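# Move wooden block from bench to cart floor

## Task

Pick the wooden block up from the bench and lay it flat on the floor of the cart, at the end with the handle, next to the profiles. The drop flap must stay open, anything already achieved must still hold at the finish, and the robot must release the block, end with both grippers empty and clear of the cart, and back away without falling over or being left tilted.

## Robot and tools

ROBOT. A Rainbow Robotics RB-Y1: a base on two drive wheels plus two rear casters, a folding torso, a head with a camera, and two 7-joint arms, each ending in a parallel gripper with a wrist camera whose case sticks out sideways. The base is 0.58 m wide, extends 0.10 m ahead of the drive axle and 0.57 m behind it, and sweeps a 0.58 m radius when it spins in place. It cannot move sideways.

FRAMES. All positions are in metres in the base frame: origin on the floor midway between the drive wheels, x forward, y to the left, z up. The left_hand and right_hand lines print the point centred between the finger pads, 3 cm behind the fingertips; the fingers point along that point's -z axis and close along its x axis. Printed hand positions can be slightly off, more so at long reach or under load. base_odometry is relative to where the base stood at the scene's start, counts wheel rotation only (slip looks like travel), and gives heading in rad, positive to the left.

move. One call carries one action; its results give state and any images requested. Arguments:
- base: a velocity command, not a pose. {"x_m_s", "turn_rad_s", "for_s"}: forward speed in m/s (0.005 to 1.5 either sign, or 0; negative reverses), turning rate in rad/s (0.02 to 1.509 either sign, or 0; positive turns left), and duration in s (0.1 to 5). Omitted speeds are 0. Distance covered is roughly speed times for_s; acceleration is about 0.4 m/s² (0.5 rad/s² turning), and coasting to rest can take up to about 3 s.
- joints: an object of absolute targets keyed by joint name, radians except grippers. Torso: torso_squat_rad 0 to 1.2 (lowers chest), torso_shift_rad -0.3 to 0.6 (hips forward), torso_pitch_rad -0.2 to 1.4 (forward lean), torso_yaw_rad -1.5 to 1.5 (left positive; raise both arms 0.2 rad or more outward first). Combined torso rules: squat+shift <= 1.52; squat-shift+pitch <= 1.57; shift+0.5 pitch-0.4 squat <= 0.7; shift+0.3 pitch-0.5 squat <= 0.39. Each arm has shoulder_pitch (negative swings forward/up), shoulder_roll (left 0 to 3.141, right -3.141 to 0; away from the body is outward), shoulder_yaw, elbow (-2.617 to 0.01, negative bends), forearm_roll, wrist_pitch, hand_roll, prefixed left_ or right_. left_gripper_m and right_gripper_m are the pad opening in metres, 0 to 0.1. head_pan_rad -0.523 to 0.523, head_tilt_rad -0.35 to 1.57 (positive looks down).
- target: an absolute pose for a single hand: side ("left" or "right"), x, y, z in metres in the base frame (-3 to 3), and quat_wxyz as four numbers w, x, y, z, in the same form the hand lines print. It is converted once to joint angles, so the hand follows a slight arc; break long moves into shorter steps. It cannot be combined with base or joints, and is refused while an earlier move is still running. Outcome in left_hand_status/right_hand_status: reached (within 10 mm and 2 degrees), short (with the remaining error), or refused with a reason.
- min_time_s: 0.1 to 8, the minimum duration of the arm, head and torso motions.
- contact_limits: gripper current cap in mA per gripper key, 200 to 672.5; persists until changed; lower means gentler grip.
- cameras: list of head_camera, left_wrist_camera, right_wrist_camera or all; [] for none.
- blocking: true (default) waits until everything rests; false returns in about 0.5 s while motion continues.

Other tools: wait {seconds 0 to 10}; stop (brakes everything still moving); zoom_image {camera, region [x0, y0, x1, y1] in image pixels, at most 504 by 504}; head_camera images are 896x504, wrist images 644x364. finished_scene {scene}: call last, nothing after it. read_manual returns only licence text.

RESULTS. Status words: moving, done, off_target (resting away from target, possibly still pushing), stopped (by your stop), contact_stop (torso hit something or cannot lift), time_out, limit_stop_at_<name> (built-in limit or self-collision guard), joint command not followed (arm-to-arm check withheld it), torque_fault (a joint hit its load limit; the robot freezes for 10 s), limit_stop_at_motor_heat. A refused call or an unrequested stop cancels the remaining robot calls of that reply. lidar_m lists 12 distances, 30-degree sectors counter-clockwise from straight ahead, at 0.23 m height, '-' for nothing seen. motor_effort is wheel-motor load in percent; high effort at rest means the base is pressing on something. wheel_motors_off = 1 means the wheels were cut after a stall. Also printed: joint torques, external torque estimates, raw wrist force/torque (uncalibrated, include hand weight), motor temperatures and an on_its_own line.

GRIPPING. To hold something, command an opening at least 0.005 m narrower than it; off_target or done then both mean it is held.

AVOID. Dropping the block or releasing it while it moves; arms striking or squeezing each other (wrist cameras included); driving into furniture, which can stall wheels or tip the robot; fast bending or sudden stops while leaning forward, especially with a load; letting motors overheat by holding stretched poses for long; and ending leaning, tipped or fallen.

Each tool is called after ">>>" as a command line: name --argument value for each argument, lists and objects as JSON in quotes; but a table of rows of numbers goes row by row, as --pt "numbers of a row", without its own name.

## Session

>>> move

Scene clock: 0.00 s.
Joint torques (N m): no reading
External joint torques (N m): no reading
Motor temperatures (°C): left_arm=[30 28 32 36 34 33 38] | right_arm=[34 30 32 30 35 36 34]
Wrist force (N): no reading
Wrist torque (N m): no reading
Wrist force, peak (N): no reading
base_odometry: x=+0.000 y=+0.000 heading=+0.000
lidar_m: 0.75 1.03 1.57 4.58 1.52 1.08 1.02 1.07 1.44 3.60 1.10 0.78
base_status: not commanded
joint_positions: torso_squat_rad=+0.350 torso_shift_rad=+0.000 torso_pitch_rad=+0.000 torso_yaw_rad=+0.000 left_shoulder_pitch_rad=+0.037 left_shoulder_roll_rad=+0.004 left_shoulder_yaw_rad=-0.043 left_elbow_rad=-0.196 left_forearm_roll_rad=-0.014 left_wrist_pitch_rad=+0.002 left_hand_roll_rad=+0.027 left_gripper_m=+0.099 right_shoulder_pitch_rad=-0.040 right_shoulder_roll_rad=-0.021 right_shoulder_yaw_rad=-0.018 right_elbow_rad=-0.235 right_forearm_roll_rad=+0.049 right_wrist_pitch_rad=-0.014 right_hand_roll_rad=+0.035 right_gripper_m=+0.099 head_pan_rad=+0.000 head_tilt_rad=+0.400
joint_status: not commanded
wheel_motors_off: 0
motor_effort: left_wheel=+0 right_wheel=+0
chest: x=-0.2280 y=+0.0001 z=+1.2475 quat_wxyz=(+1.000, +0.000, +0.000, +0.000) (m; base frame)
left_hand: x=-0.1598 y=+0.2200 z=+0.5653 quat_wxyz=(+0.997, +0.000, -0.079, -0.009) (m; base frame)
right_hand: x=-0.0823 y=-0.2360 z=+0.5770 quat_wxyz=(+0.989, -0.016, -0.142, +0.041) (m; base frame)
pictures: head_camera, left_wrist_camera, right_wrist_camera
camera_calibration:
left_wrist_camera: T_world_to_cam=[[0.98872, 0.00956, 0.14944, 0.07083], [-0.06055, -0.88722, 0.45736, -0.04391], [0.13696, -0.46125, -0.87664, 0.69141]] pos_world=[-0.16739, 0.27927, 0.61562]
right_wrist_camera: T_world_to_cam=[[-0.94589, -0.11441, -0.30364, 0.06911], [-0.24509, 0.86517, 0.43751, -0.04141], [0.21265, 0.48826, -0.84639, 0.69334]] pos_world=[-0.09221, -0.2948, 0.62594]

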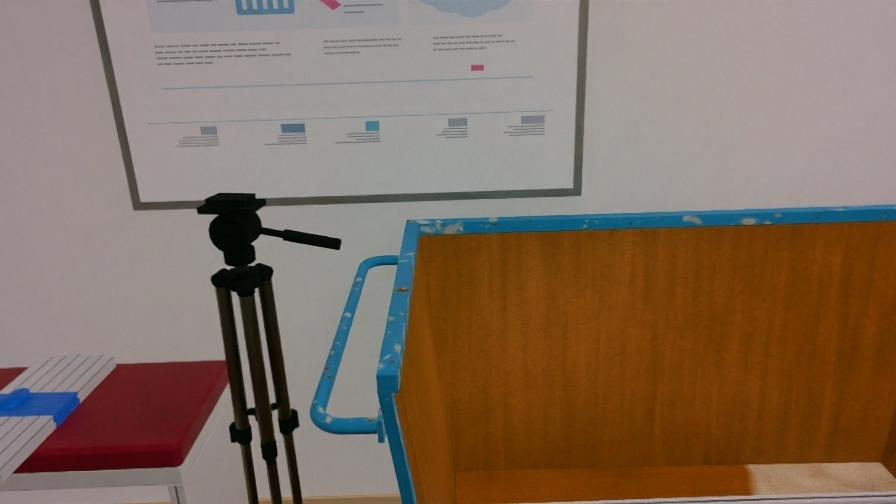

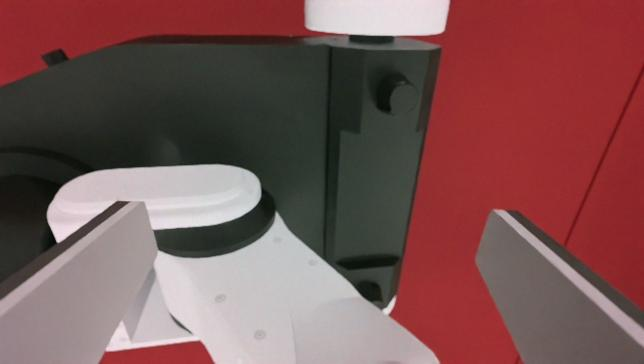

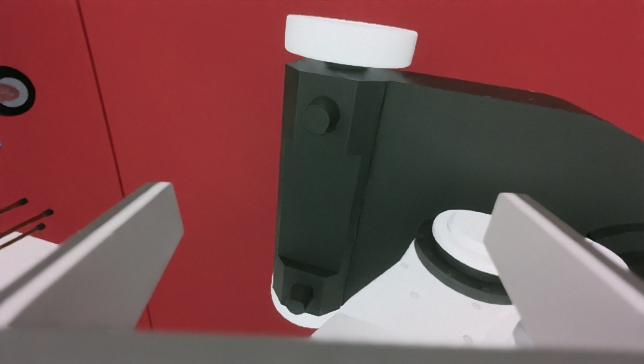

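>>> move --joints '{"head_pan_rad":0.523,"head_tilt_rad":0.65}' --cameras '["head_camera"]'

>>> move --joints '{"head_pan_rad":-0.4,"head_tilt_rad":0.75}' --cameras '["head_camera"]'

Scene clock: 2.00 s.
Joint torques (N m): left_arm=[-1.64 -0.97 0.92 -0.58 -0.05 -0.7 -0.06] | right_arm=[-3.38 -0.49 -0.73 -1.49 -0.09 -0.58 -0.03]
External joint torques (N m): left_arm=[-0.26 -1.12 0.91 -0.03 -0.05 -0.28 -0.05] | right_arm=[0.22 0.63 -0.69 0.15 -0.15 0.01 -0.05]
Wrist force (N): left_arm=[0.0 1.1 -7.6] | right_arm=[-2.7 1.0 -4.6]
Wrist torque (N m): left_arm=[-0.30 0.17 0.11] | right_arm=[-0.10 -0.12 -0.10]
Wrist force, peak (N): left_arm=[-0.7 1.3 -8.3] | right_arm=[-2.9 0.8 -5.4]
move: done
base_odometry: x=+0.000 y=+0.000 heading=+0.000
lidar_m: 0.73 1.03 1.56 4.57 1.51 1.07 1.02 1.08 1.44 3.62 1.08 0.79
base_status: not commanded
joint_positions: torso_squat_rad=+0.350 torso_shift_rad=+0.000 torso_pitch_rad=+0.000 torso_yaw_rad=+0.000 left_shoulder_pitch_rad=+0.037 left_shoulder_roll_rad=+0.004 left_shoulder_yaw_rad=-0.043 left_elbow_rad=-0.196 left_forearm_roll_rad=-0.014 left_wrist_pitch_rad=+0.002 left_hand_roll_rad=+0.027 left_gripper_m=+0.099 right_shoulder_pitch_rad=-0.040 right_shoulder_roll_rad=-0.021 right_shoulder_yaw_rad=-0.018 right_elbow_rad=-0.235 right_forearm_roll_rad=+0.049 right_wrist_pitch_rad=-0.014 right_hand_roll_rad=+0.035 right_gripper_m=+0.099 head_pan_rad=+0.523 head_tilt_rad=+0.650
joint_status: all done
wheel_motors_off: 0
motor_effort: left_wheel=+0(1) right_wheel=-1(2)
chest: x=-0.2280 y=+0.0001 z=+1.2475 quat_wxyz=(+1.000, +0.000, +0.000, +0.000)
left_hand: x=-0.1598 y=+0.2200 z=+0.5653 quat_wxyz=(+0.997, +0.000, -0.079, -0.009)
right_hand: x=-0.0823 y=-0.2360 z=+0.5770 quat_wxyz=(+0.989, -0.016, -0.142, +0.041)
head_camera: T_world_to_cam=[[0.49933, -0.86584, -0.03145, 0.14757], [-0.49711, -0.25657, -0.82888, 1.14908], [0.70961, 0.42952, -0.55854, 0.89974]] pos_world=[-0.14093, 0.03614, 1.45963]

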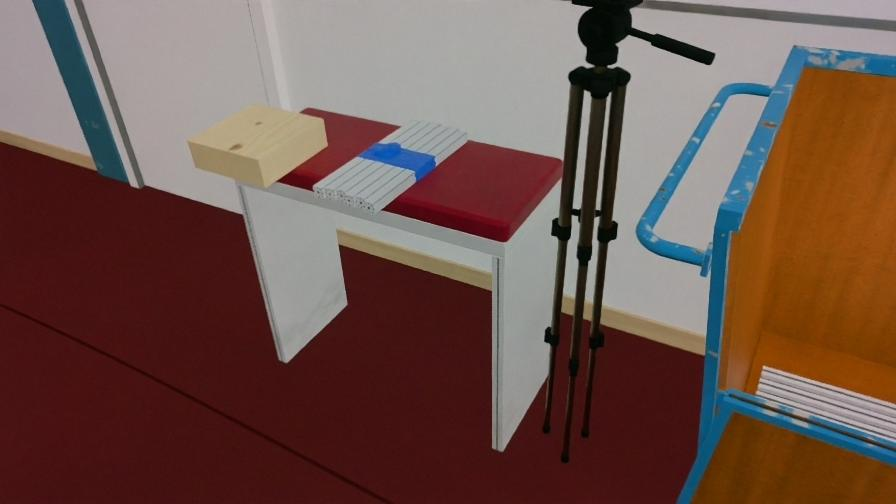

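Scene clock: 3.27 s.
Joint torques (N m): left_arm=[-1.7 -0.73 0.67 -0.48 0.01 -0.65 0.02] | right_arm=[-3.55 -0.39 -0.57 -1.44 -0.07 -0.43 -0.02]
External joint torques (N m): left_arm=[-0.31 -0.88 0.66 0.08 0.01 -0.22 0.03] | right_arm=[0.05 0.73 -0.53 0.19 -0.13 0.16 -0.03]
Wrist force (N): left_arm=[-0.1 1.6 -7.3] | right_arm=[-2.8 0.9 -4.3]
Wrist torque (N m): left_arm=[-0.38 0.16 0.11] | right_arm=[-0.11 -0.14 -0.10]
Wrist force, peak (N): left_arm=[0.3 1.8 -8.1] | right_arm=[-2.9 1.1 -5.5]
move: done
base_odometry: x=+0.000 y=+0.000 heading=+0.000
lidar_m: 0.75 1.03 1.56 4.58 1.51 1.09 1.02 1.07 1.42 3.62 1.08 0.79
base_status: not commanded
joint_positions: torso_squat_rad=+0.350 torso_shift_rad=+0.000 torso_pitch_rad=+0.000 torso_yaw_rad=+0.000 left_shoulder_pitch_rad=+0.037 left_shoulder_roll_rad=+0.004 left_shoulder_yaw_rad=-0.043 left_elbow_rad=-0.196 left_forearm_roll_rad=-0.014 left_wrist_pitch_rad=+0.002 left_hand_roll_rad=+0.027 left_gripper_m=+0.099 right_shoulder_pitch_rad=-0.040 right_shoulder_roll_rad=-0.021 right_shoulder_yaw_rad=-0.018 right_elbow_rad=-0.235 right_forearm_roll_rad=+0.049 right_wrist_pitch_rad=-0.014 right_hand_roll_rad=+0.035 right_gripper_m=+0.099 head_pan_rad=-0.400 head_tilt_rad=+0.750
joint_status: all done
wheel_motors_off: 0
motor_effort: left_wheel=+0(1) right_wheel=+0(2)
chest: x=-0.2280 y=+0.0001 z=+1.2475 quat_wxyz=(+1.000, +0.000, +0.000, +0.000)
left_hand: x=-0.1598 y=+0.2200 z=+0.5653 quat_wxyz=(+0.997, +0.000, -0.079, -0.009)
right_hand: x=-0.0823 y=-0.2360 z=+0.5770 quat_wxyz=(+0.989, -0.016, -0.142, +0.041)
head_camera: T_world_to_cam=[[-0.39183, -0.9195, -0.03137, -0.03613], [-0.57819, 0.27262, -0.76901, 1.04569], [0.71566, -0.28318, -0.63847, 1.01681]] pos_world=[-0.13723, -0.03036, 1.45221]

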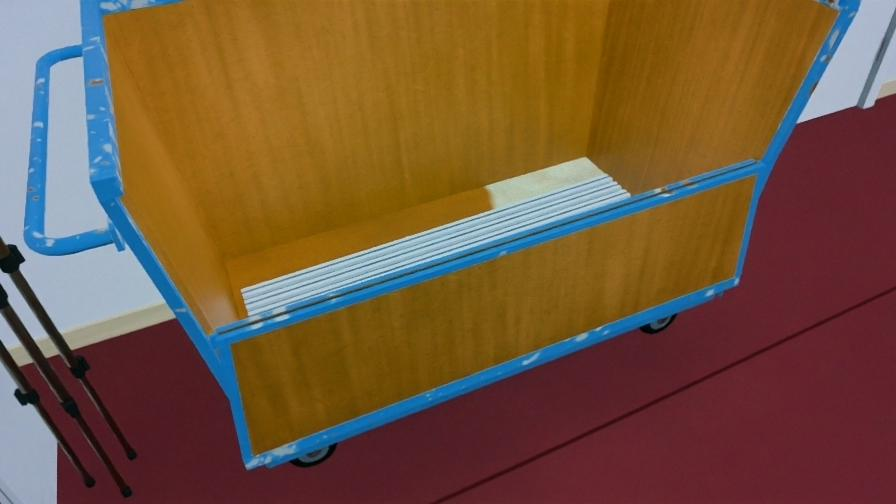

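>>> move --joints '{"torso_squat_rad":0.0,"torso_pitch_rad":0.5,"left_shoulder_pitch_rad":-0.4,"right_shoulder_pitch_rad":-0.4,"left_shoulder_roll_rad":0.3,"right_shoulder_roll_rad":-0.3,"head_pan_rad":-0.2,"head_tilt_rad":0.6}' --cameras '["head_camera"]'

Scene clock: 15.87 s.
Joint torques (N m): left_arm=[1.05 5.28 1.44 0.7 0.01 -0.44 0] | right_arm=[1.69 -6.13 -1.3 0.47 -0.07 -0.31 -0.03]
External joint torques (N m): left_arm=[-0.09 -2.1 0.79 0.18 -0.02 -0.23 0] | right_arm=[0.87 1.59 -0.52 0.48 -0.07 -0.04 -0.04]
Wrist force (N): left_arm=[0.8 0.0 -7.1] | right_arm=[-1.0 2.5 -5.1]
Wrist torque (N m): left_arm=[-0.25 0.20 0.10] | right_arm=[-0.18 0.03 -0.12]
Wrist force, peak (N): left_arm=[-2.5 0.4 -8.4] | right_arm=[-4.7 2.9 -4.8]
move: done
base_odometry: x=+0.000 y=+0.000 heading=+0.000
lidar_m: 0.74 1.03 1.56 4.56 1.52 1.07 1.03 1.08 1.44 3.61 1.09 0.78
base_status: not commanded
joint_positions: torso_squat_rad=+0.000 torso_shift_rad=+0.000 torso_pitch_rad=+0.500 torso_yaw_rad=+0.000 left_shoulder_pitch_rad=-0.400 left_shoulder_roll_rad=+0.300 left_shoulder_yaw_rad=-0.043 left_elbow_rad=-0.196 left_forearm_roll_rad=-0.014 left_wrist_pitch_rad=+0.002 left_hand_roll_rad=+0.027 left_gripper_m=+0.099 right_shoulder_pitch_rad=-0.400 right_shoulder_roll_rad=-0.300 right_shoulder_yaw_rad=-0.018 right_elbow_rad=-0.235 right_forearm_roll_rad=+0.049 right_wrist_pitch_rad=-0.014 right_hand_roll_rad=+0.035 right_gripper_m=+0.099 head_pan_rad=-0.200 head_tilt_rad=+0.600
joint_status: all done
wheel_motors_off: 0
motor_effort: left_wheel=-1(6) right_wheel=+0(6)
chest: x=-0.0796 y=+0.0001 z=+1.2520 quat_wxyz=(+0.969, +0.000, +0.247, +0.000)
left_hand: x=-0.0102 y=+0.4076 z=+0.5810 quat_wxyz=(+0.987, +0.121, -0.043, -0.101)
right_hand: x=+0.0132 y=-0.4094 z=+0.5835 quat_wxyz=(+0.982, -0.126, -0.068, +0.123)
head_camera: T_world_to_cam=[[-0.18783, -0.97993, 0.06678, -0.08876], [-0.85015, 0.12815, -0.51071, 0.80557], [0.4919, -0.1527, -0.85716, 1.14228]] pos_world=[0.1063, -0.01579, 1.39646]

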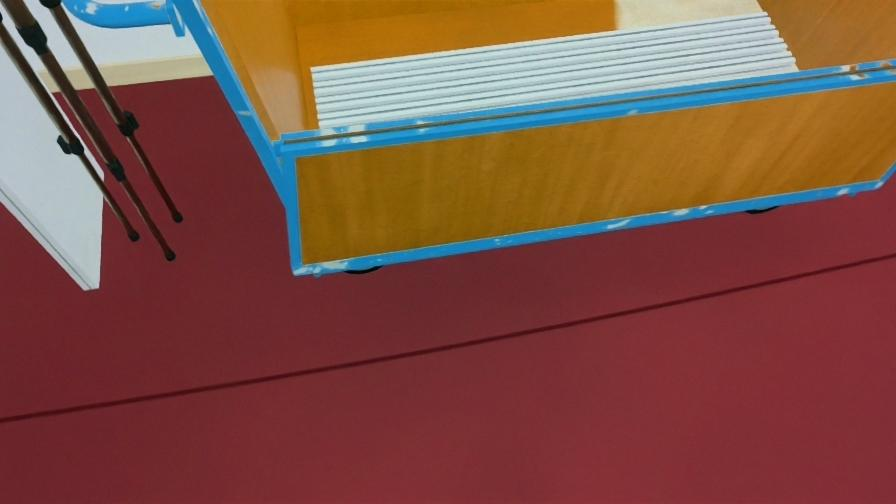

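>>> move --joints '{"head_pan_rad":0.0,"head_tilt_rad":0.3}' --cameras '["head_camera"]'

>>> zoom_image --camera "head_camera" --region '[392, 200, 896, 484]'

>>> move --joints '{"head_pan_rad":0.523,"head_tilt_rad":0.15}' --cameras '["head_camera"]'

>>> zoom_image --camera "head_camera" --region '[0, 100, 500, 400]'

Scene clock: 18.40 s.
Joint torques (N m): left_arm=[0.81 5.05 1.68 0.89 -0.12 -0.41 -0.01] | right_arm=[1.56 -6.53 -1.5 0.4 -0.03 -0.2 0.03]
External joint torques (N m): left_arm=[-0.34 -2.33 1.03 0.37 -0.15 -0.2 -0.01] | right_arm=[0.73 1.19 -0.71 0.41 -0.03 0.07 0.03]
Wrist force (N): left_arm=[0.2 -0.5 -7.3] | right_arm=[-1.6 2.4 -4.5]
Wrist torque (N m): left_arm=[-0.19 0.16 0.08] | right_arm=[-0.14 -0.06 -0.10]
Wrist force, peak (N): left_arm=[0.8 -0.4 -8.0] | right_arm=[-1.8 3.0 -5.2]
move: done
base_odometry: x=+0.000 y=+0.000 heading=+0.000
lidar_m: 0.74 1.03 1.56 4.58 1.52 1.08 1.03 1.07 1.44 3.62 1.10 0.78
base_status: not commanded
joint_positions: torso_squat_rad=+0.000 torso_shift_rad=+0.000 torso_pitch_rad=+0.500 torso_yaw_rad=+0.000 left_shoulder_pitch_rad=-0.400 left_shoulder_roll_rad=+0.300 left_shoulder_yaw_rad=-0.043 left_elbow_rad=-0.196 left_forearm_roll_rad=-0.014 left_wrist_pitch_rad=+0.002 left_hand_roll_rad=+0.027 left_gripper_m=+0.099 right_shoulder_pitch_rad=-0.400 right_shoulder_roll_rad=-0.300 right_shoulder_yaw_rad=-0.018 right_elbow_rad=-0.235 right_forearm_roll_rad=+0.049 right_wrist_pitch_rad=-0.014 right_hand_roll_rad=+0.035 right_gripper_m=+0.099 head_pan_rad=+0.000 head_tilt_rad=+0.300
joint_status: all done
wheel_motors_off: 0
motor_effort: left_wheel=-1(2) right_wheel=-1(2)
chest: x=-0.0796 y=+0.0001 z=+1.2520 quat_wxyz=(+0.969, +0.000, +0.247, +0.000)
left_hand: x=-0.0103 y=+0.4076 z=+0.5810 quat_wxyz=(+0.987, +0.121, -0.043, -0.101)
right_hand: x=+0.0132 y=-0.4094 z=+0.5835 quat_wxyz=(+0.982, -0.126, -0.068, +0.123)
head_camera: T_world_to_cam=[[-0.00451, -0.9995, -0.03125, 0.04355], [-0.6764, 0.02606, -0.73608, 1.11875], [0.73652, 0.01782, -0.67618, 0.87708]] pos_world=[0.11093, -0.00125, 1.41791]

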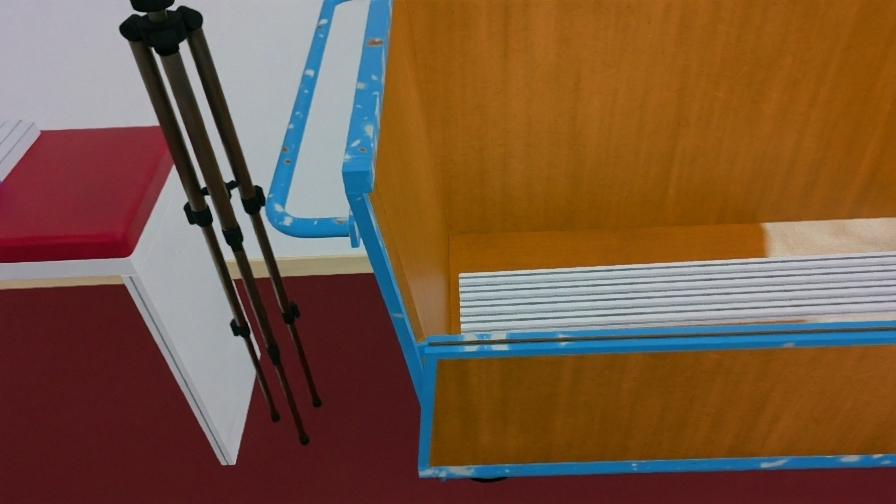

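Scaled by 1.000.

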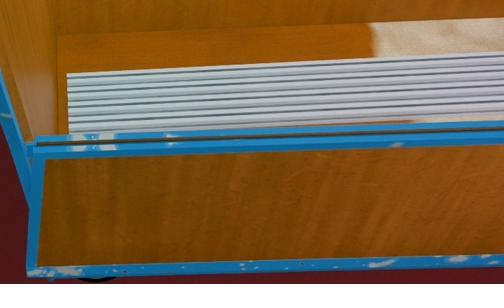

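Scene clock: 19.40 s.
Joint torques (N m): left_arm=[1.05 5.15 1.53 0.86 -0.06 -0.37 -0.04] | right_arm=[1.61 -6.05 -1.05 0.22 -0.14 -0.19 0.03]
External joint torques (N m): left_arm=[-0.1 -2.23 0.88 0.34 -0.09 -0.16 -0.04] | right_arm=[0.78 1.67 -0.27 0.24 -0.14 0.08 0.03]
Wrist force (N): left_arm=[0.2 -0.2 -7.5] | right_arm=[-1.5 2.5 -5.0]
Wrist torque (N m): left_arm=[-0.20 0.17 0.11] | right_arm=[-0.17 -0.04 -0.12]
Wrist force, peak (N): left_arm=[0.6 0.0 -7.8] | right_arm=[-1.3 2.7 -5.5]
move: done
base_odometry: x=+0.000 y=+0.000 heading=+0.000
lidar_m: 0.74 1.03 1.57 4.55 1.51 1.07 1.02 1.07 1.43 3.61 1.11 0.77
base_status: not commanded
joint_positions: torso_squat_rad=+0.000 torso_shift_rad=+0.000 torso_pitch_rad=+0.500 torso_yaw_rad=+0.000 left_shoulder_pitch_rad=-0.400 left_shoulder_roll_rad=+0.300 left_shoulder_yaw_rad=-0.043 left_elbow_rad=-0.196 left_forearm_roll_rad=-0.014 left_wrist_pitch_rad=+0.002 left_hand_roll_rad=+0.027 left_gripper_m=+0.099 right_shoulder_pitch_rad=-0.400 right_shoulder_roll_rad=-0.300 right_shoulder_yaw_rad=-0.018 right_elbow_rad=-0.235 right_forearm_roll_rad=+0.049 right_wrist_pitch_rad=-0.014 right_hand_roll_rad=+0.035 right_gripper_m=+0.099 head_pan_rad=+0.523 head_tilt_rad=+0.150
joint_status: all done
wheel_motors_off: 0
motor_effort: left_wheel=-1(2) right_wheel=-1(2)
chest: x=-0.0796 y=+0.0001 z=+1.2520 quat_wxyz=(+0.969, +0.000, +0.247, +0.000)
left_hand: x=-0.0103 y=+0.4076 z=+0.5810 quat_wxyz=(+0.987, +0.121, -0.043, -0.101)
right_hand: x=+0.0132 y=-0.4094 z=+0.5835 quat_wxyz=(+0.982, -0.126, -0.068, +0.123)
head_camera: T_world_to_cam=[[0.43643, -0.85833, -0.26982, 0.3659], [-0.55933, -0.02393, -0.8286, 1.24574], [0.70476, 0.51254, -0.49053, 0.61506]] pos_world=[0.10362, 0.02863, 1.43265]

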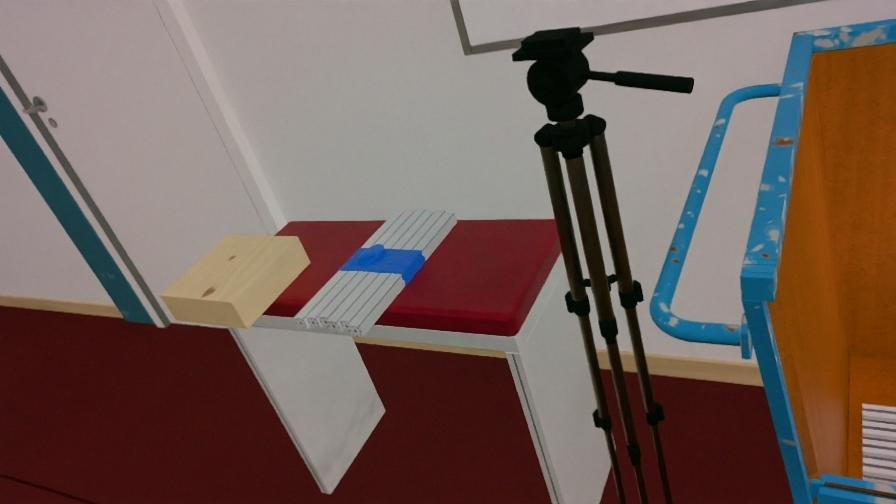

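Scaled by 1.008 from the camera's image (finer frame: 1280x720).

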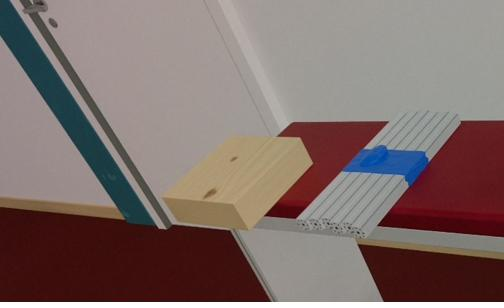

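>>> move --joints '{"torso_squat_rad":0.25,"torso_shift_rad":0.11,"torso_pitch_rad":0.65,"left_shoulder_pitch_rad":-1.3,"left_shoulder_roll_rad":1.2,"left_shoulder_yaw_rad":-1.4,"left_elbow_rad":-1.4,"right_shoulder_pitch_rad":-1.3,"right_shoulder_roll_rad":-1.2,"right_shoulder_yaw_rad":1.4,"right_elbow_rad":-1.4,"left_gripper_m":0,"right_gripper_m":0,"head_pan_rad":0,"head_tilt_rad":0.3}' --min_time_s 2.5 --cameras '["head_camera"]'

>>> move --target '{"side":"left","x":0.33,"y":0.165,"z":0.755,"quat_wxyz":[0.7071,0,0,-0.7071]}'

>>> move --target '{"side":"right","x":0.33,"y":-0.165,"z":0.755,"quat_wxyz":[0.7071,0,0,0.7071]}' --cameras '["head_camera","left_wrist_camera"]'

Scene clock: 57.30 s.
Joint torques (N m): left_arm=[-13.67 11.07 8.55 -1.71 -0.03 -0.63 -0.11] | right_arm=[-15.77 -14.42 -6.58 -1.59 -0.05 -0.4 0]
External joint torques (N m): left_arm=[0.75 -1.56 0.27 -0.45 -0.1 -0.18 -0.11] | right_arm=[-1.49 -1.66 1.53 -0.42 -0.03 -0.03 0]
Wrist force (N): left_arm=[-0.2 -2.8 -5.7] | right_arm=[-1.8 5.0 -3.6]
Wrist torque (N m): left_arm=[-0.05 0.14 0.14] | right_arm=[-0.30 -0.04 -0.09]
Wrist force, peak (N): left_arm=[0.4 0.5 -8.2] | right_arm=[-1.7 5.6 -3.7]
move: done
base_odometry: x=+0.000 y=+0.000 heading=+0.000
lidar_m: 0.73 1.03 1.57 4.58 1.51 1.08 1.03 1.08 1.44 3.61 1.09 0.78
base_status: not commanded
joint_positions: torso_squat_rad=+0.250 torso_shift_rad=+0.110 torso_pitch_rad=+0.650 torso_yaw_rad=+0.000 left_shoulder_pitch_rad=-1.300 left_shoulder_roll_rad=+1.200 left_shoulder_yaw_rad=-1.400 left_elbow_rad=-1.400 left_forearm_roll_rad=-0.014 left_wrist_pitch_rad=+0.002 left_hand_roll_rad=+0.027 left_gripper_m=+0.000 right_shoulder_pitch_rad=-1.300 right_shoulder_roll_rad=-1.200 right_shoulder_yaw_rad=+1.400 right_elbow_rad=-1.400 right_forearm_roll_rad=+0.049 right_wrist_pitch_rad=-0.014 right_hand_roll_rad=+0.035 right_gripper_m=+0.000 head_pan_rad=+0.000 head_tilt_rad=+0.300
joint_status: all done
wheel_motors_off: 0
motor_effort: left_wheel=+0(2) right_wheel=+0(3)
chest: x=+0.0337 y=+0.0001 z=+1.2010 quat_wxyz=(+0.948, +0.000, +0.319, +0.000)
left_hand: x=+0.5286 y=+0.2165 z=+0.8089 quat_wxyz=(+0.505, +0.110, -0.368, -0.773)
right_hand: x=+0.5265 y=-0.2132 z=+0.8093 quat_wxyz=(+0.464, -0.121, -0.366, +0.798)
head_camera: T_world_to_cam=[[-0.00912, -0.9995, -0.03023, 0.0414], [-0.77868, 0.02606, -0.62688, 1.03017], [0.62736, 0.01782, -0.77853, 0.8857]] pos_world=[0.2469, -0.00125, 1.33659]

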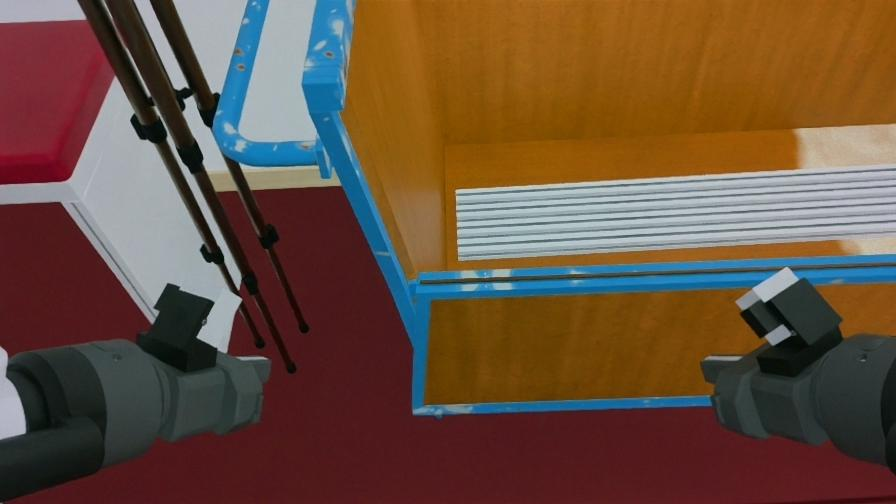

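Scene clock: 58.57 s.
Joint torques (N m): left_arm=[-13.12 6.08 7.56 -2.64 -0.32 -0.64 -0.16] | right_arm=[-15.79 -14.15 -7.12 -1.25 -0.11 -0.32 -0.03]
External joint torques (N m): left_arm=[0.88 -0.7 0.76 0.8 -0.33 -0.53 -0.16] | right_arm=[-1.5 -1.39 0.99 -0.08 -0.09 0.05 -0.03]
Wrist force (N): left_arm=[0.9 1.5 -7.5] | right_arm=[-2.1 4.5 -3.6]
Wrist torque (N m): left_arm=[-0.33 0.20 0.14] | right_arm=[-0.25 -0.10 -0.12]
Wrist force, peak (N): left_arm=[-0.1 0.5 -8.6] | right_arm=[-1.5 5.6 -3.6]
move: done
base_odometry: x=+0.000 y=+0.000 heading=+0.000
lidar_m: 0.73 1.03 1.56 4.56 1.53 1.08 1.02 1.07 1.43 3.62 1.11 0.78
base_status: not commanded
joint_positions: torso_squat_rad=+0.250 torso_shift_rad=+0.110 torso_pitch_rad=+0.650 torso_yaw_rad=+0.000 left_shoulder_pitch_rad=-1.580 left_shoulder_roll_rad=+1.000 left_shoulder_yaw_rad=-1.756 left_elbow_rad=-1.817 left_forearm_roll_rad=+0.924 left_wrist_pitch_rad=+0.912 left_hand_roll_rad=-0.021 left_gripper_m=+0.000 right_shoulder_pitch_rad=-1.300 right_shoulder_roll_rad=-1.200 right_shoulder_yaw_rad=+1.400 right_elbow_rad=-1.400 right_forearm_roll_rad=+0.049 right_wrist_pitch_rad=-0.014 right_hand_roll_rad=+0.035 right_gripper_m=+0.000 head_pan_rad=+0.000 head_tilt_rad=+0.300
joint_status: all done
wheel_motors_off: 0
motor_effort: left_wheel=-1(3) right_wheel=+0(3)
chest: x=+0.0337 y=+0.0001 z=+1.2010 quat_wxyz=(+0.948, +0.000, +0.319, +0.000)
left_hand: x=+0.3299 y=+0.1646 z=+0.7554 quat_wxyz=(+0.708, +0.001, -0.002, -0.707)
left_hand_status: reached (checked arc that bows 42 mm and turns the hand up to 50 deg, planned for 0.9 s): 1 mm and 0.3 deg off.
right_hand: x=+0.5265 y=-0.2131 z=+0.8093 quat_wxyz=(+0.464, -0.121, -0.366, +0.798)
pictures: none

Scene clock: 59.83 s.
Joint torques (N m): left_arm=[-13.19 5.39 7.5 -2.86 -0.15 -0.52 -0.19] | right_arm=[-15.94 -7.69 -6.12 -2.81 0.36 -0.18 -0.15]
External joint torques (N m): left_arm=[0.8 -1.39 0.7 0.58 -0.16 -0.4 -0.19] | right_arm=[-1.89 -0.5 0.56 0.34 0.16 -0.12 -0.15]
Wrist force (N): left_arm=[0.8 1.8 -7.4] | right_arm=[-0.9 0.9 -5.5]
Wrist torque (N m): left_arm=[-0.37 0.22 0.17] | right_arm=[-0.04 0.00 -0.04]
Wrist force, peak (N): left_arm=[1.0 1.6 -8.7] | right_arm=[-3.5 5.2 -2.9]
move: done
base_odometry: x=+0.000 y=+0.000 heading=+0.000
lidar_m: 0.74 1.02 1.56 4.57 1.51 1.08 1.03 1.08 1.43 3.61 1.10 0.77
base_status: not commanded
joint_positions: torso_squat_rad=+0.250 torso_shift_rad=+0.110 torso_pitch_rad=+0.650 torso_yaw_rad=+0.000 left_shoulder_pitch_rad=-1.580 left_shoulder_roll_rad=+1.000 left_shoulder_yaw_rad=-1.756 left_elbow_rad=-1.817 left_forearm_roll_rad=+0.924 left_wrist_pitch_rad=+0.912 left_hand_roll_rad=-0.021 left_gripper_m=+0.000 right_shoulder_pitch_rad=-1.562 right_shoulder_roll_rad=-1.004 right_shoulder_yaw_rad=+1.734 right_elbow_rad=-1.819 right_forearm_roll_rad=-0.917 right_wrist_pitch_rad=+0.923 right_hand_roll_rad=+0.029 right_gripper_m=+0.000 head_pan_rad=+0.000 head_tilt_rad=+0.300
joint_status: all done
wheel_motors_off: 0
motor_effort: left_wheel=+1(2) right_wheel=-1(3)
chest: x=+0.0337 y=+0.0001 z=+1.2010 quat_wxyz=(+0.948, +0.000, +0.319, +0.000)
left_hand: x=+0.3300 y=+0.1646 z=+0.7554 quat_wxyz=(+0.708, +0.001, -0.002, -0.707)
right_hand: x=+0.3297 y=-0.1644 z=+0.7555 quat_wxyz=(+0.708, -0.001, -0.003, +0.706)
right_hand_status: reached (checked arc that bows 42 mm and turns the hand up to 53 deg, planned for 0.9 s): 1 mm and 0.4 deg off.
head_camera: T_world_to_cam=[[-0.00905, -0.9995, -0.03016, 0.0413], [-0.77877, 0.02596, -0.62678, 1.03005], [0.62725, 0.01782, -0.77862, 0.88585]] pos_world=[0.2469, -0.00125, 1.33659]
left_wrist_camera: T_world_to_cam=[[0.02825, -0.99958, -0.00694, 0.15992], [-0.88976, -0.02831, 0.45554, -0.01679], [-0.45555, -0.00669, -0.89019, 0.89631]] pos_world=[0.38886, 0.16538, 0.80664]

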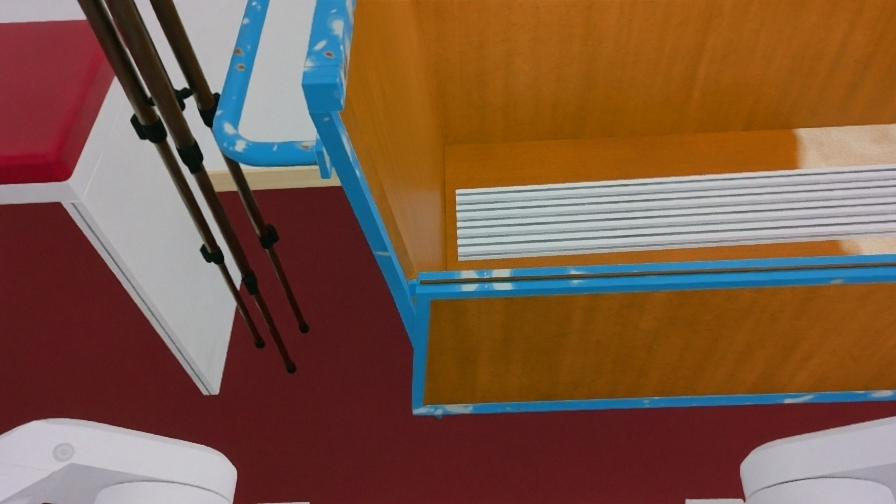

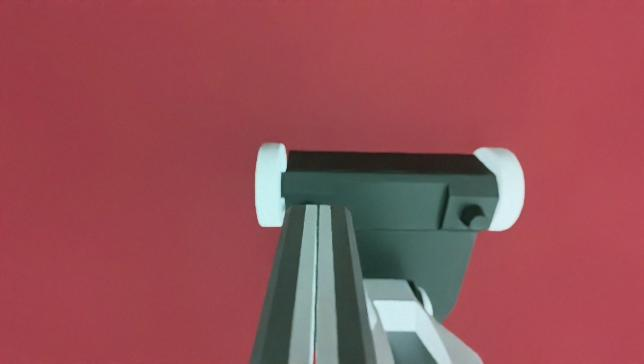

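>>> move --base '{"turn_rad_s":0.8,"for_s":1.9635}'

>>> move --base '{"x_m_s":0.4,"for_s":3.1}'

>>> move --base '{"turn_rad_s":-0.8,"for_s":1.9635}' --joints '{"head_tilt_rad":0.1}' --cameras '["head_camera"]'

Scene clock: 75.60 s.
Joint torques (N m): left_arm=[-13.21 5.44 7.61 -2.95 -0.22 -0.46 -0.26] | right_arm=[-15.62 -7.47 -6.1 -3.17 0.27 -0.11 -0.11]
External joint torques (N m): left_arm=[0.78 -1.34 0.8 0.49 -0.23 -0.34 -0.26] | right_arm=[-1.57 -0.29 0.57 -0.01 0.07 -0.05 -0.11]
Wrist force (N): left_arm=[0.7 1.5 -7.7] | right_arm=[-1.3 0.9 -5.6]
Wrist torque (N m): left_arm=[-0.33 0.19 0.14] | right_arm=[-0.08 -0.07 -0.05]
Wrist force, peak (N): left_arm=[1.4 2.2 -8.4] | right_arm=[-0.9 0.8 -6.2]
move: done
base_odometry: x=+0.000 y=+0.000 heading=+1.573
lidar_m: 4.36 1.50 1.07 1.02 1.07 1.43 3.75 1.09 0.81 0.76 1.04 1.57
base_status: done (sent for 1.97 of 1.97 s)
joint_positions: torso_squat_rad=+0.250 torso_shift_rad=+0.110 torso_pitch_rad=+0.650 torso_yaw_rad=+0.000 left_shoulder_pitch_rad=-1.580 left_shoulder_roll_rad=+1.000 left_shoulder_yaw_rad=-1.756 left_elbow_rad=-1.817 left_forearm_roll_rad=+0.924 left_wrist_pitch_rad=+0.912 left_hand_roll_rad=-0.021 left_gripper_m=+0.000 right_shoulder_pitch_rad=-1.562 right_shoulder_roll_rad=-1.004 right_shoulder_yaw_rad=+1.734 right_elbow_rad=-1.819 right_forearm_roll_rad=-0.917 right_wrist_pitch_rad=+0.923 right_hand_roll_rad=+0.029 right_gripper_m=+0.000 head_pan_rad=+0.000 head_tilt_rad=+0.300
joint_status: not commanded
wheel_motors_off: 0
motor_effort: left_wheel=-3(29) right_wheel=+16(38)
chest: x=+0.0337 y=+0.0001 z=+1.2010 quat_wxyz=(+0.948, +0.000, +0.319, +0.000)
left_hand: x=+0.3300 y=+0.1646 z=+0.7554 quat_wxyz=(+0.708, +0.001, -0.002, -0.707)
right_hand: x=+0.3298 y=-0.1644 z=+0.7555 quat_wxyz=(+0.708, -0.001, -0.003, +0.706)
pictures: none

Scene clock: 80.07 s.
Joint torques (N m): left_arm=[-13.17 5.15 7.65 -3.31 -0.15 -0.51 -0.18] | right_arm=[-14.61 -7.58 -6.14 -3.47 0.22 -0.08 -0.12]
External joint torques (N m): left_arm=[0.83 -1.63 0.84 0.14 -0.16 -0.39 -0.18] | right_arm=[-0.56 -0.4 0.53 -0.31 0.02 -0.02 -0.12]
Wrist force (N): left_arm=[1.3 1.2 -7.9] | right_arm=[-0.8 0.8 -5.1]
Wrist torque (N m): left_arm=[-0.31 0.25 0.17] | right_arm=[-0.06 0.00 -0.03]
Wrist force, peak (N): left_arm=[1.3 2.4 -8.7] | right_arm=[-0.9 1.2 -6.1]
move: done
base_odometry: x=-0.003 y=+1.240 heading=+1.573
lidar_m: 4.36 1.52 1.10 1.04 1.09 1.47 3.86 1.38 1.14 0.92 1.53 2.07
base_status: done (sent for 3.1 of 3.1 s)
joint_positions: torso_squat_rad=+0.250 torso_shift_rad=+0.110 torso_pitch_rad=+0.650 torso_yaw_rad=+0.000 left_shoulder_pitch_rad=-1.580 left_shoulder_roll_rad=+1.000 left_shoulder_yaw_rad=-1.756 left_elbow_rad=-1.817 left_forearm_roll_rad=+0.924 left_wrist_pitch_rad=+0.912 left_hand_roll_rad=-0.021 left_gripper_m=+0.000 right_shoulder_pitch_rad=-1.562 right_shoulder_roll_rad=-1.004 right_shoulder_yaw_rad=+1.734 right_elbow_rad=-1.819 right_forearm_roll_rad=-0.917 right_wrist_pitch_rad=+0.923 right_hand_roll_rad=+0.029 right_gripper_m=+0.000 head_pan_rad=+0.000 head_tilt_rad=+0.300
joint_status: not commanded
wheel_motors_off: 0
motor_effort: left_wheel=+8(31) right_wheel=-7(44)
chest: x=+0.0337 y=+0.0001 z=+1.2010 quat_wxyz=(+0.948, +0.000, +0.319, +0.000)
left_hand: x=+0.3301 y=+0.1647 z=+0.7553 quat_wxyz=(+0.708, +0.001, -0.002, -0.707)
right_hand: x=+0.3299 y=-0.1644 z=+0.7555 quat_wxyz=(+0.708, -0.001, -0.003, +0.706)
pictures: none

Scene clock: 84.00 s.
Joint torques (N m): left_arm=[-12.9 5.36 7.46 -3.17 -0.1 -0.5 -0.2] | right_arm=[-14.76 -7.61 -6.18 -3.51 0.24 0 -0.19]
External joint torques (N m): left_arm=[1.1 -1.42 0.65 0.27 -0.11 -0.38 -0.2] | right_arm=[-0.71 -0.43 0.49 -0.35 0.04 0.06 -0.19]
Wrist force (N): left_arm=[1.0 1.6 -7.7] | right_arm=[-0.7 1.1 -5.5]
Wrist torque (N m): left_arm=[-0.33 0.20 0.14] | right_arm=[-0.09 0.05 -0.03]
Wrist force, peak (N): left_arm=[1.7 1.4 -8.2] | right_arm=[-1.4 1.0 -6.0]
move: done
base_odometry: x=-0.003 y=+1.240 heading=+0.001
lidar_m: 0.89 1.52 2.01 4.35 1.55 1.10 1.04 1.09 1.48 3.69 1.37 1.11
base_status: done (sent for 1.97 of 1.97 s)
joint_positions: torso_squat_rad=+0.250 torso_shift_rad=+0.110 torso_pitch_rad=+0.650 torso_yaw_rad=+0.000 left_shoulder_pitch_rad=-1.580 left_shoulder_roll_rad=+1.000 left_shoulder_yaw_rad=-1.756 left_elbow_rad=-1.817 left_forearm_roll_rad=+0.924 left_wrist_pitch_rad=+0.912 left_hand_roll_rad=-0.021 left_gripper_m=+0.000 right_shoulder_pitch_rad=-1.562 right_shoulder_roll_rad=-1.004 right_shoulder_yaw_rad=+1.734 right_elbow_rad=-1.819 right_forearm_roll_rad=-0.917 right_wrist_pitch_rad=+0.923 right_hand_roll_rad=+0.029 right_gripper_m=+0.000 head_pan_rad=+0.000 head_tilt_rad=+0.100
joint_status: all done
wheel_motors_off: 0
motor_effort: left_wheel=+16(34) right_wheel=-5(36)
chest: x=+0.0337 y=+0.0001 z=+1.2010 quat_wxyz=(+0.948, +0.000, +0.319, +0.000)
left_hand: x=+0.3301 y=+0.1647 z=+0.7553 quat_wxyz=(+0.708, +0.001, -0.002, -0.707)
right_hand: x=+0.3299 y=-0.1644 z=+0.7555 quat_wxyz=(+0.708, -0.001, -0.003, +0.706)
head_camera: T_world_to_cam=[[-0.00287, -0.9995, -0.03136, 0.04184], [-0.63874, 0.02596, -0.76899, 1.19745], [0.76942, 0.01782, -0.6385, 0.67248]] pos_world=[0.24756, -0.00125, 1.35151]

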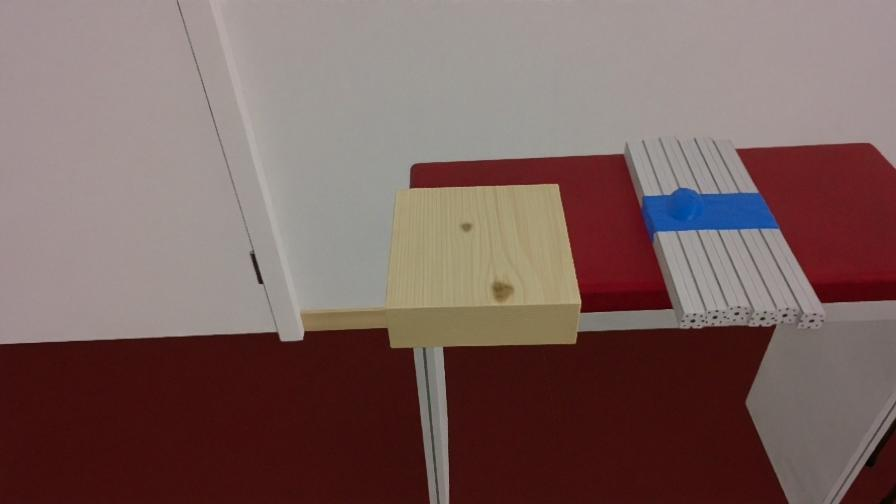

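>>> move --target '{"side":"left","x":0.33,"y":0.14,"z":0.755,"quat_wxyz":[0.7071,0,0,-0.7071]}'

>>> move --target '{"side":"right","x":0.33,"y":-0.19,"z":0.755,"quat_wxyz":[0.7071,0,0,0.7071]}'

>>> move --base '{"x_m_s":0.25,"for_s":1.7}' --joints '{"head_tilt_rad":0.45}' --cameras '["all"]'

Scene clock: 90.13 s.
Joint torques (N m): left_arm=[-13.49 5.09 8.51 -2.85 0.03 -0.09 0] | right_arm=[-14.66 -7.81 -6.45 -3.3 0.23 -0.03 -0.03]
External joint torques (N m): left_arm=[1.03 -0.97 1.46 0.68 0.02 0.02 0] | right_arm=[-0.61 -0.62 0.22 -0.15 0.03 0.03 -0.03]
Wrist force (N): left_arm=[1.4 0.4 -7.8] | right_arm=[-1.2 1.1 -5.4]
Wrist torque (N m): left_arm=[-0.16 0.29 0.04] | right_arm=[-0.08 0.00 -0.03]
Wrist force, peak (N): left_arm=[0.7 1.4 -8.6] | right_arm=[-1.0 1.5 -5.9]
move: done
base_odometry: x=-0.003 y=+1.240 heading=+0.001
lidar_m: 0.89 1.53 2.02 4.36 1.56 1.10 1.03 1.11 1.47 3.68 1.35 1.12
base_status: not commanded
joint_positions: torso_squat_rad=+0.250 torso_shift_rad=+0.110 torso_pitch_rad=+0.650 torso_yaw_rad=+0.000 left_shoulder_pitch_rad=-1.594 left_shoulder_roll_rad=+0.928 left_shoulder_yaw_rad=-1.742 left_elbow_rad=-1.789 left_forearm_roll_rad=+0.940 left_wrist_pitch_rad=+0.951 left_hand_roll_rad=+0.004 left_gripper_m=+0.000 right_shoulder_pitch_rad=-1.562 right_shoulder_roll_rad=-1.004 right_shoulder_yaw_rad=+1.734 right_elbow_rad=-1.819 right_forearm_roll_rad=-0.917 right_wrist_pitch_rad=+0.923 right_hand_roll_rad=+0.029 right_gripper_m=+0.000 head_pan_rad=+0.000 head_tilt_rad=+0.100
joint_status: all done
wheel_motors_off: 0
motor_effort: left_wheel=+17(19) right_wheel=-2(6)
chest: x=+0.0337 y=+0.0001 z=+1.2010 quat_wxyz=(+0.948, +0.000, +0.319, +0.000)
left_hand: x=+0.3300 y=+0.1399 z=+0.7551 quat_wxyz=(+0.707, +0.000, +0.000, -0.707)
left_hand_status: reached (checked arc that bows 2 mm and turns the hand up to 1 deg, planned for 0.3 s): 0 mm and 0.0 deg off.
right_hand: x=+0.3299 y=-0.1645 z=+0.7555 quat_wxyz=(+0.708, -0.001, -0.003, +0.706)
pictures: none

Scene clock: 90.77 s.
Joint torques (N m): left_arm=[-13.39 4.56 8.23 -3.02 0.11 -0.1 0.25] | right_arm=[-13.93 -7.71 -5.52 -3.41 0.12 -0.1 -0.14]
External joint torques (N m): left_arm=[1.12 -1.5 1.19 0.52 0.09 0.01 0.25] | right_arm=[-0.34 0.18 0.94 -0.44 -0.07 -0.04 -0.14]
Wrist force (N): left_arm=[1.0 1.6 -7.9] | right_arm=[-0.7 0.8 -5.6]
Wrist torque (N m): left_arm=[-0.33 0.20 0.03] | right_arm=[-0.02 0.03 -0.22]
Wrist force, peak (N): left_arm=[1.3 1.6 -8.3] | right_arm=[-1.7 1.8 -6.0]
move: done
base_odometry: x=-0.003 y=+1.240 heading=+0.001
lidar_m: 0.89 1.53 2.02 4.36 1.54 1.10 1.04 1.10 1.48 3.69 1.36 1.13
base_status: not commanded
joint_positions: torso_squat_rad=+0.250 torso_shift_rad=+0.110 torso_pitch_rad=+0.650 torso_yaw_rad=+0.000 left_shoulder_pitch_rad=-1.594 left_shoulder_roll_rad=+0.928 left_shoulder_yaw_rad=-1.742 left_elbow_rad=-1.789 left_forearm_roll_rad=+0.940 left_wrist_pitch_rad=+0.951 left_hand_roll_rad=+0.004 left_gripper_m=+0.000 right_shoulder_pitch_rad=-1.551 right_shoulder_roll_rad=-1.067 right_shoulder_yaw_rad=+1.748 right_elbow_rad=-1.829 right_forearm_roll_rad=-0.922 right_wrist_pitch_rad=+0.884 right_hand_roll_rad=+0.072 right_gripper_m=+0.000 head_pan_rad=+0.000 head_tilt_rad=+0.100
joint_status: all done
wheel_motors_off: 0
motor_effort: left_wheel=+17(18) right_wheel=-2(7)
chest: x=+0.0337 y=+0.0001 z=+1.2010 quat_wxyz=(+0.948, +0.000, +0.319, +0.000)
left_hand: x=+0.3300 y=+0.1399 z=+0.7551 quat_wxyz=(+0.707, +0.000, +0.000, -0.707)
right_hand: x=+0.3297 y=-0.1895 z=+0.7549 quat_wxyz=(+0.708, -0.002, +0.000, +0.707)
right_hand_status: reached (checked arc that bows 2 mm and turns the hand up to 0 deg, planned for 0.3 s): 1 mm and 0.2 deg off.
pictures: none

Scene clock: 93.43 s.
Joint torques (N m): left_arm=[-13.48 4.81 8.47 -3.21 0.11 -0.08 0.16] | right_arm=[-13.69 -7.48 -5.87 -3.14 0.04 -0.16 -0.07]
External joint torques (N m): left_arm=[1.03 -1.24 1.42 0.32 0.09 0.03 0.16] | right_arm=[-0.11 0.41 0.59 -0.17 -0.15 -0.1 -0.07]
Wrist force (N): left_arm=[1.1 1.7 -7.5] | right_arm=[-1.0 1.0 -5.7]
Wrist torque (N m): left_arm=[-0.34 0.22 0.01] | right_arm=[-0.10 -0.02 -0.19]
Wrist force, peak (N): left_arm=[0.8 1.3 -8.5] | right_arm=[-0.8 1.3 -6.1]
move: done
base_odometry: x=+0.422 y=+1.240 heading=+0.001
lidar_m: 0.47 1.12 1.47 3.81 2.18 1.56 1.47 1.54 2.06 1.37 0.82 0.92
base_status: done (sent for 1.7 of 1.7 s)
joint_positions: torso_squat_rad=+0.250 torso_shift_rad=+0.110 torso_pitch_rad=+0.650 torso_yaw_rad=+0.000 left_shoulder_pitch_rad=-1.594 left_shoulder_roll_rad=+0.928 left_shoulder_yaw_rad=-1.742 left_elbow_rad=-1.789 left_forearm_roll_rad=+0.940 left_wrist_pitch_rad=+0.951 left_hand_roll_rad=+0.004 left_gripper_m=+0.000 right_shoulder_pitch_rad=-1.551 right_shoulder_roll_rad=-1.067 right_shoulder_yaw_rad=+1.748 right_elbow_rad=-1.829 right_forearm_roll_rad=-0.922 right_wrist_pitch_rad=+0.884 right_hand_roll_rad=+0.072 right_gripper_m=+0.000 head_pan_rad=+0.000 head_tilt_rad=+0.450
joint_status: all done
wheel_motors_off: 0
motor_effort: left_wheel=+0(43) right_wheel=-2(30)
chest: x=+0.0337 y=+0.0001 z=+1.2010 quat_wxyz=(+0.948, +0.000, +0.319, +0.000)
left_hand: x=+0.3301 y=+0.1399 z=+0.7551 quat_wxyz=(+0.707, +0.000, +0.000, -0.707)
right_hand: x=+0.3297 y=-0.1895 z=+0.7549 quat_wxyz=(+0.708, -0.002, +0.000, +0.707)
pictures: head_camera, left_wrist_camera, right_wrist_camera
head_camera: T_world_to_cam=[[-0.01354, -0.9995, -0.02852, 0.03986], [-0.86373, 0.02606, -0.50328, 0.87835], [0.50378, 0.01782, -0.86365, 1.02157]] pos_world=[0.24455, -0.00125, 1.32547]
left_wrist_camera: T_world_to_cam=[[0.0268, -0.9996, -0.00867, 0.13699], [-0.888, -0.02779, 0.45899, -0.02054], [-0.45905, -0.0046, -0.8884, 0.89547]] pos_world=[0.38916, 0.14048, 0.80615]
right_wrist_camera: T_world_to_cam=[[0.02782, -0.99933, -0.02379, -0.18185], [-0.86226, -0.03603, 0.50518, -0.07685], [-0.5057, 0.00646, -0.86268, 0.89133]] pos_world=[0.38954, -0.19025, 0.80344]

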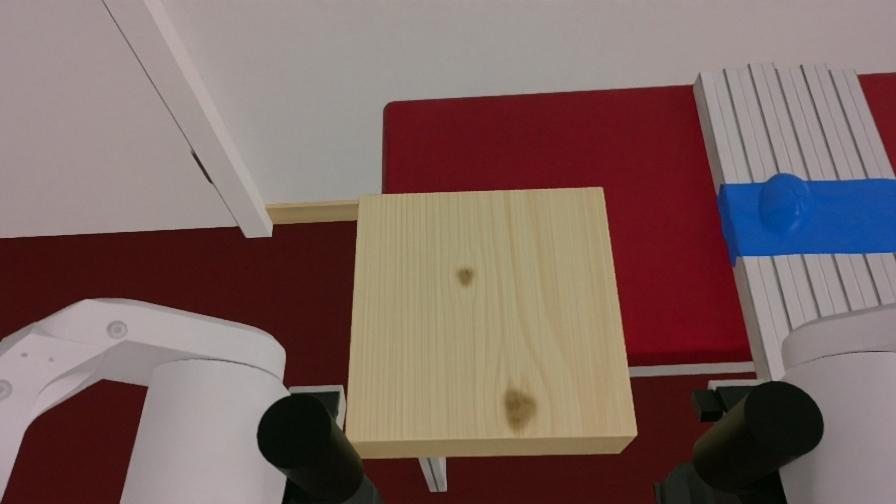

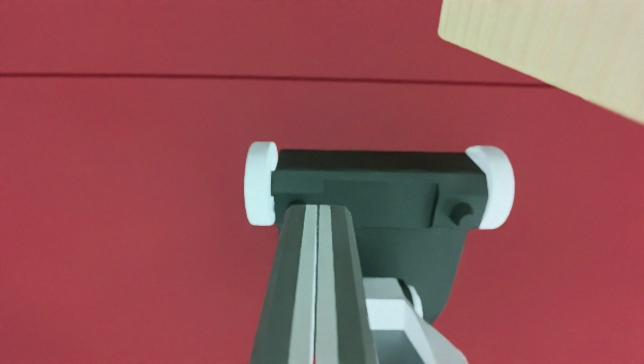

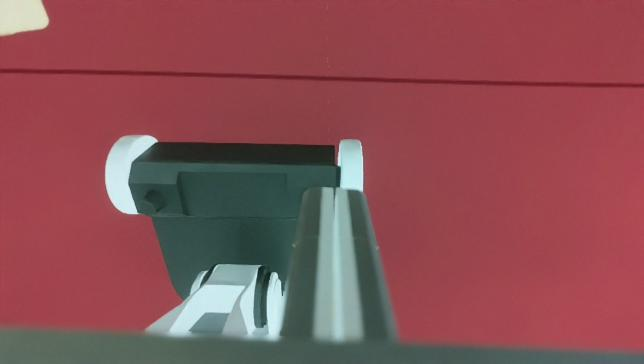

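>>> move --base '{"x_m_s":0.12,"for_s":1.4333}' --cameras '["all"]'

Scene clock: 99.03 s.
Joint torques (N m): left_arm=[-14.83 4.36 9.55 -2.84 -0.48 -0.82 0.09] | right_arm=[-15.07 -7.04 -7.08 -2.9 0.38 -0.54 -0.14]
External joint torques (N m): left_arm=[-0.32 -1.7 2.51 0.7 -0.49 -0.72 0.09] | right_arm=[-1.5 0.85 -0.62 0.07 0.19 -0.48 -0.14]
Wrist force (N): left_arm=[-0.1 -0.5 -6.6] | right_arm=[-3.2 2.1 -5.0]
Wrist torque (N m): left_arm=[-0.21 0.11 -0.05] | right_arm=[-0.11 -0.13 -0.15]
Wrist force, peak (N): left_arm=[-3.8 -6.7 -7.3] | right_arm=[-6.3 7.9 -5.5]
move: done
base_odometry: x=+0.594 y=+1.240 heading=+0.001
lidar_m: 0.30 0.30 1.23 3.23 2.43 1.73 1.64 1.72 2.29 1.20 0.72 0.91
base_status: done (sent for 1.43 of 1.43 s)
joint_positions: torso_squat_rad=+0.250 torso_shift_rad=+0.110 torso_pitch_rad=+0.650 torso_yaw_rad=+0.000 left_shoulder_pitch_rad=-1.594 left_shoulder_roll_rad=+0.928 left_shoulder_yaw_rad=-1.742 left_elbow_rad=-1.789 left_forearm_roll_rad=+0.940 left_wrist_pitch_rad=+0.951 left_hand_roll_rad=+0.004 left_gripper_m=+0.000 right_shoulder_pitch_rad=-1.551 right_shoulder_roll_rad=-1.067 right_shoulder_yaw_rad=+1.749 right_elbow_rad=-1.829 right_forearm_roll_rad=-0.922 right_wrist_pitch_rad=+0.885 right_hand_roll_rad=+0.072 right_gripper_m=+0.000 head_pan_rad=+0.000 head_tilt_rad=+0.450
joint_status: not commanded
wheel_motors_off: 0
motor_effort: left_wheel=+1(23) right_wheel=+1(24)
chest: x=+0.0337 y=+0.0001 z=+1.2010 quat_wxyz=(+0.948, +0.000, +0.319, +0.000)
left_hand: x=+0.3297 y=+0.1402 z=+0.7549 quat_wxyz=(+0.707, +0.000, +0.000, -0.707)
right_hand: x=+0.3294 y=-0.1897 z=+0.7548 quat_wxyz=(+0.708, -0.001, +0.001, +0.707)
pictures: head_camera, left_wrist_camera, right_wrist_camera
head_camera: T_world_to_cam=[[-0.0134, -0.9995, -0.02856, 0.03988], [-0.86369, 0.02596, -0.50336, 0.87844], [0.50385, 0.01792, -0.8636, 1.02149]] pos_world=[0.24455, -0.00125, 1.32547]
left_wrist_camera: T_world_to_cam=[[0.02696, -0.99959, -0.00923, 0.13768], [-0.88769, -0.02818, 0.45958, -0.02124], [-0.45965, -0.00419, -0.88809, 0.89508]] pos_world=[0.38886, 0.14078, 0.80595]
right_wrist_camera: T_world_to_cam=[[0.02783, -0.99934, -0.02336, -0.1823], [-0.86196, -0.03582, 0.5057, -0.07756], [-0.50621, 0.00606, -0.86239, 0.89098]] pos_world=[0.38924, -0.19036, 0.80334]

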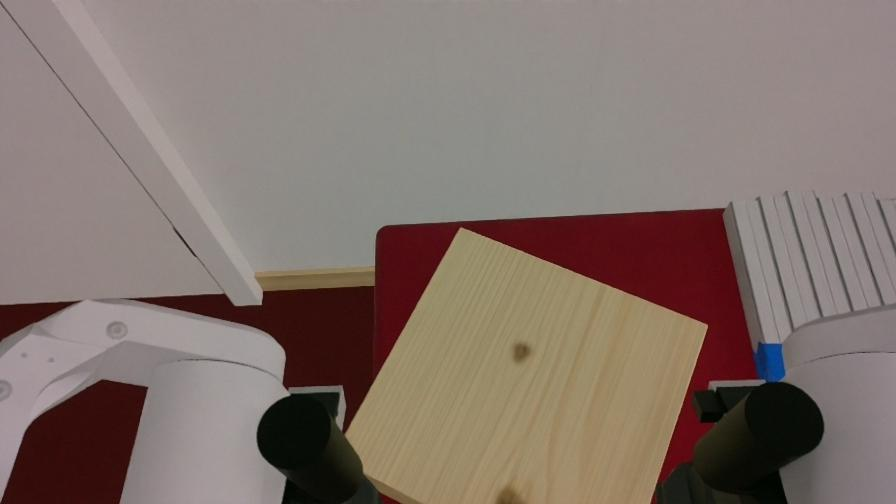

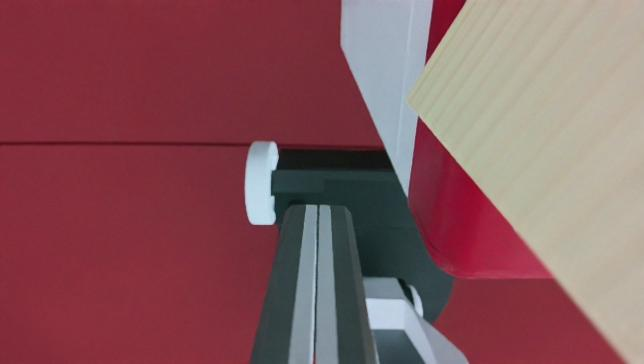

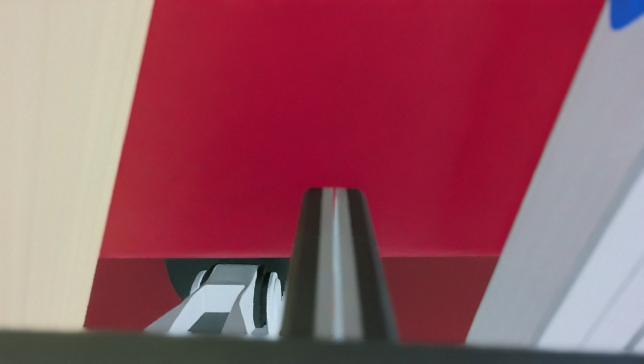

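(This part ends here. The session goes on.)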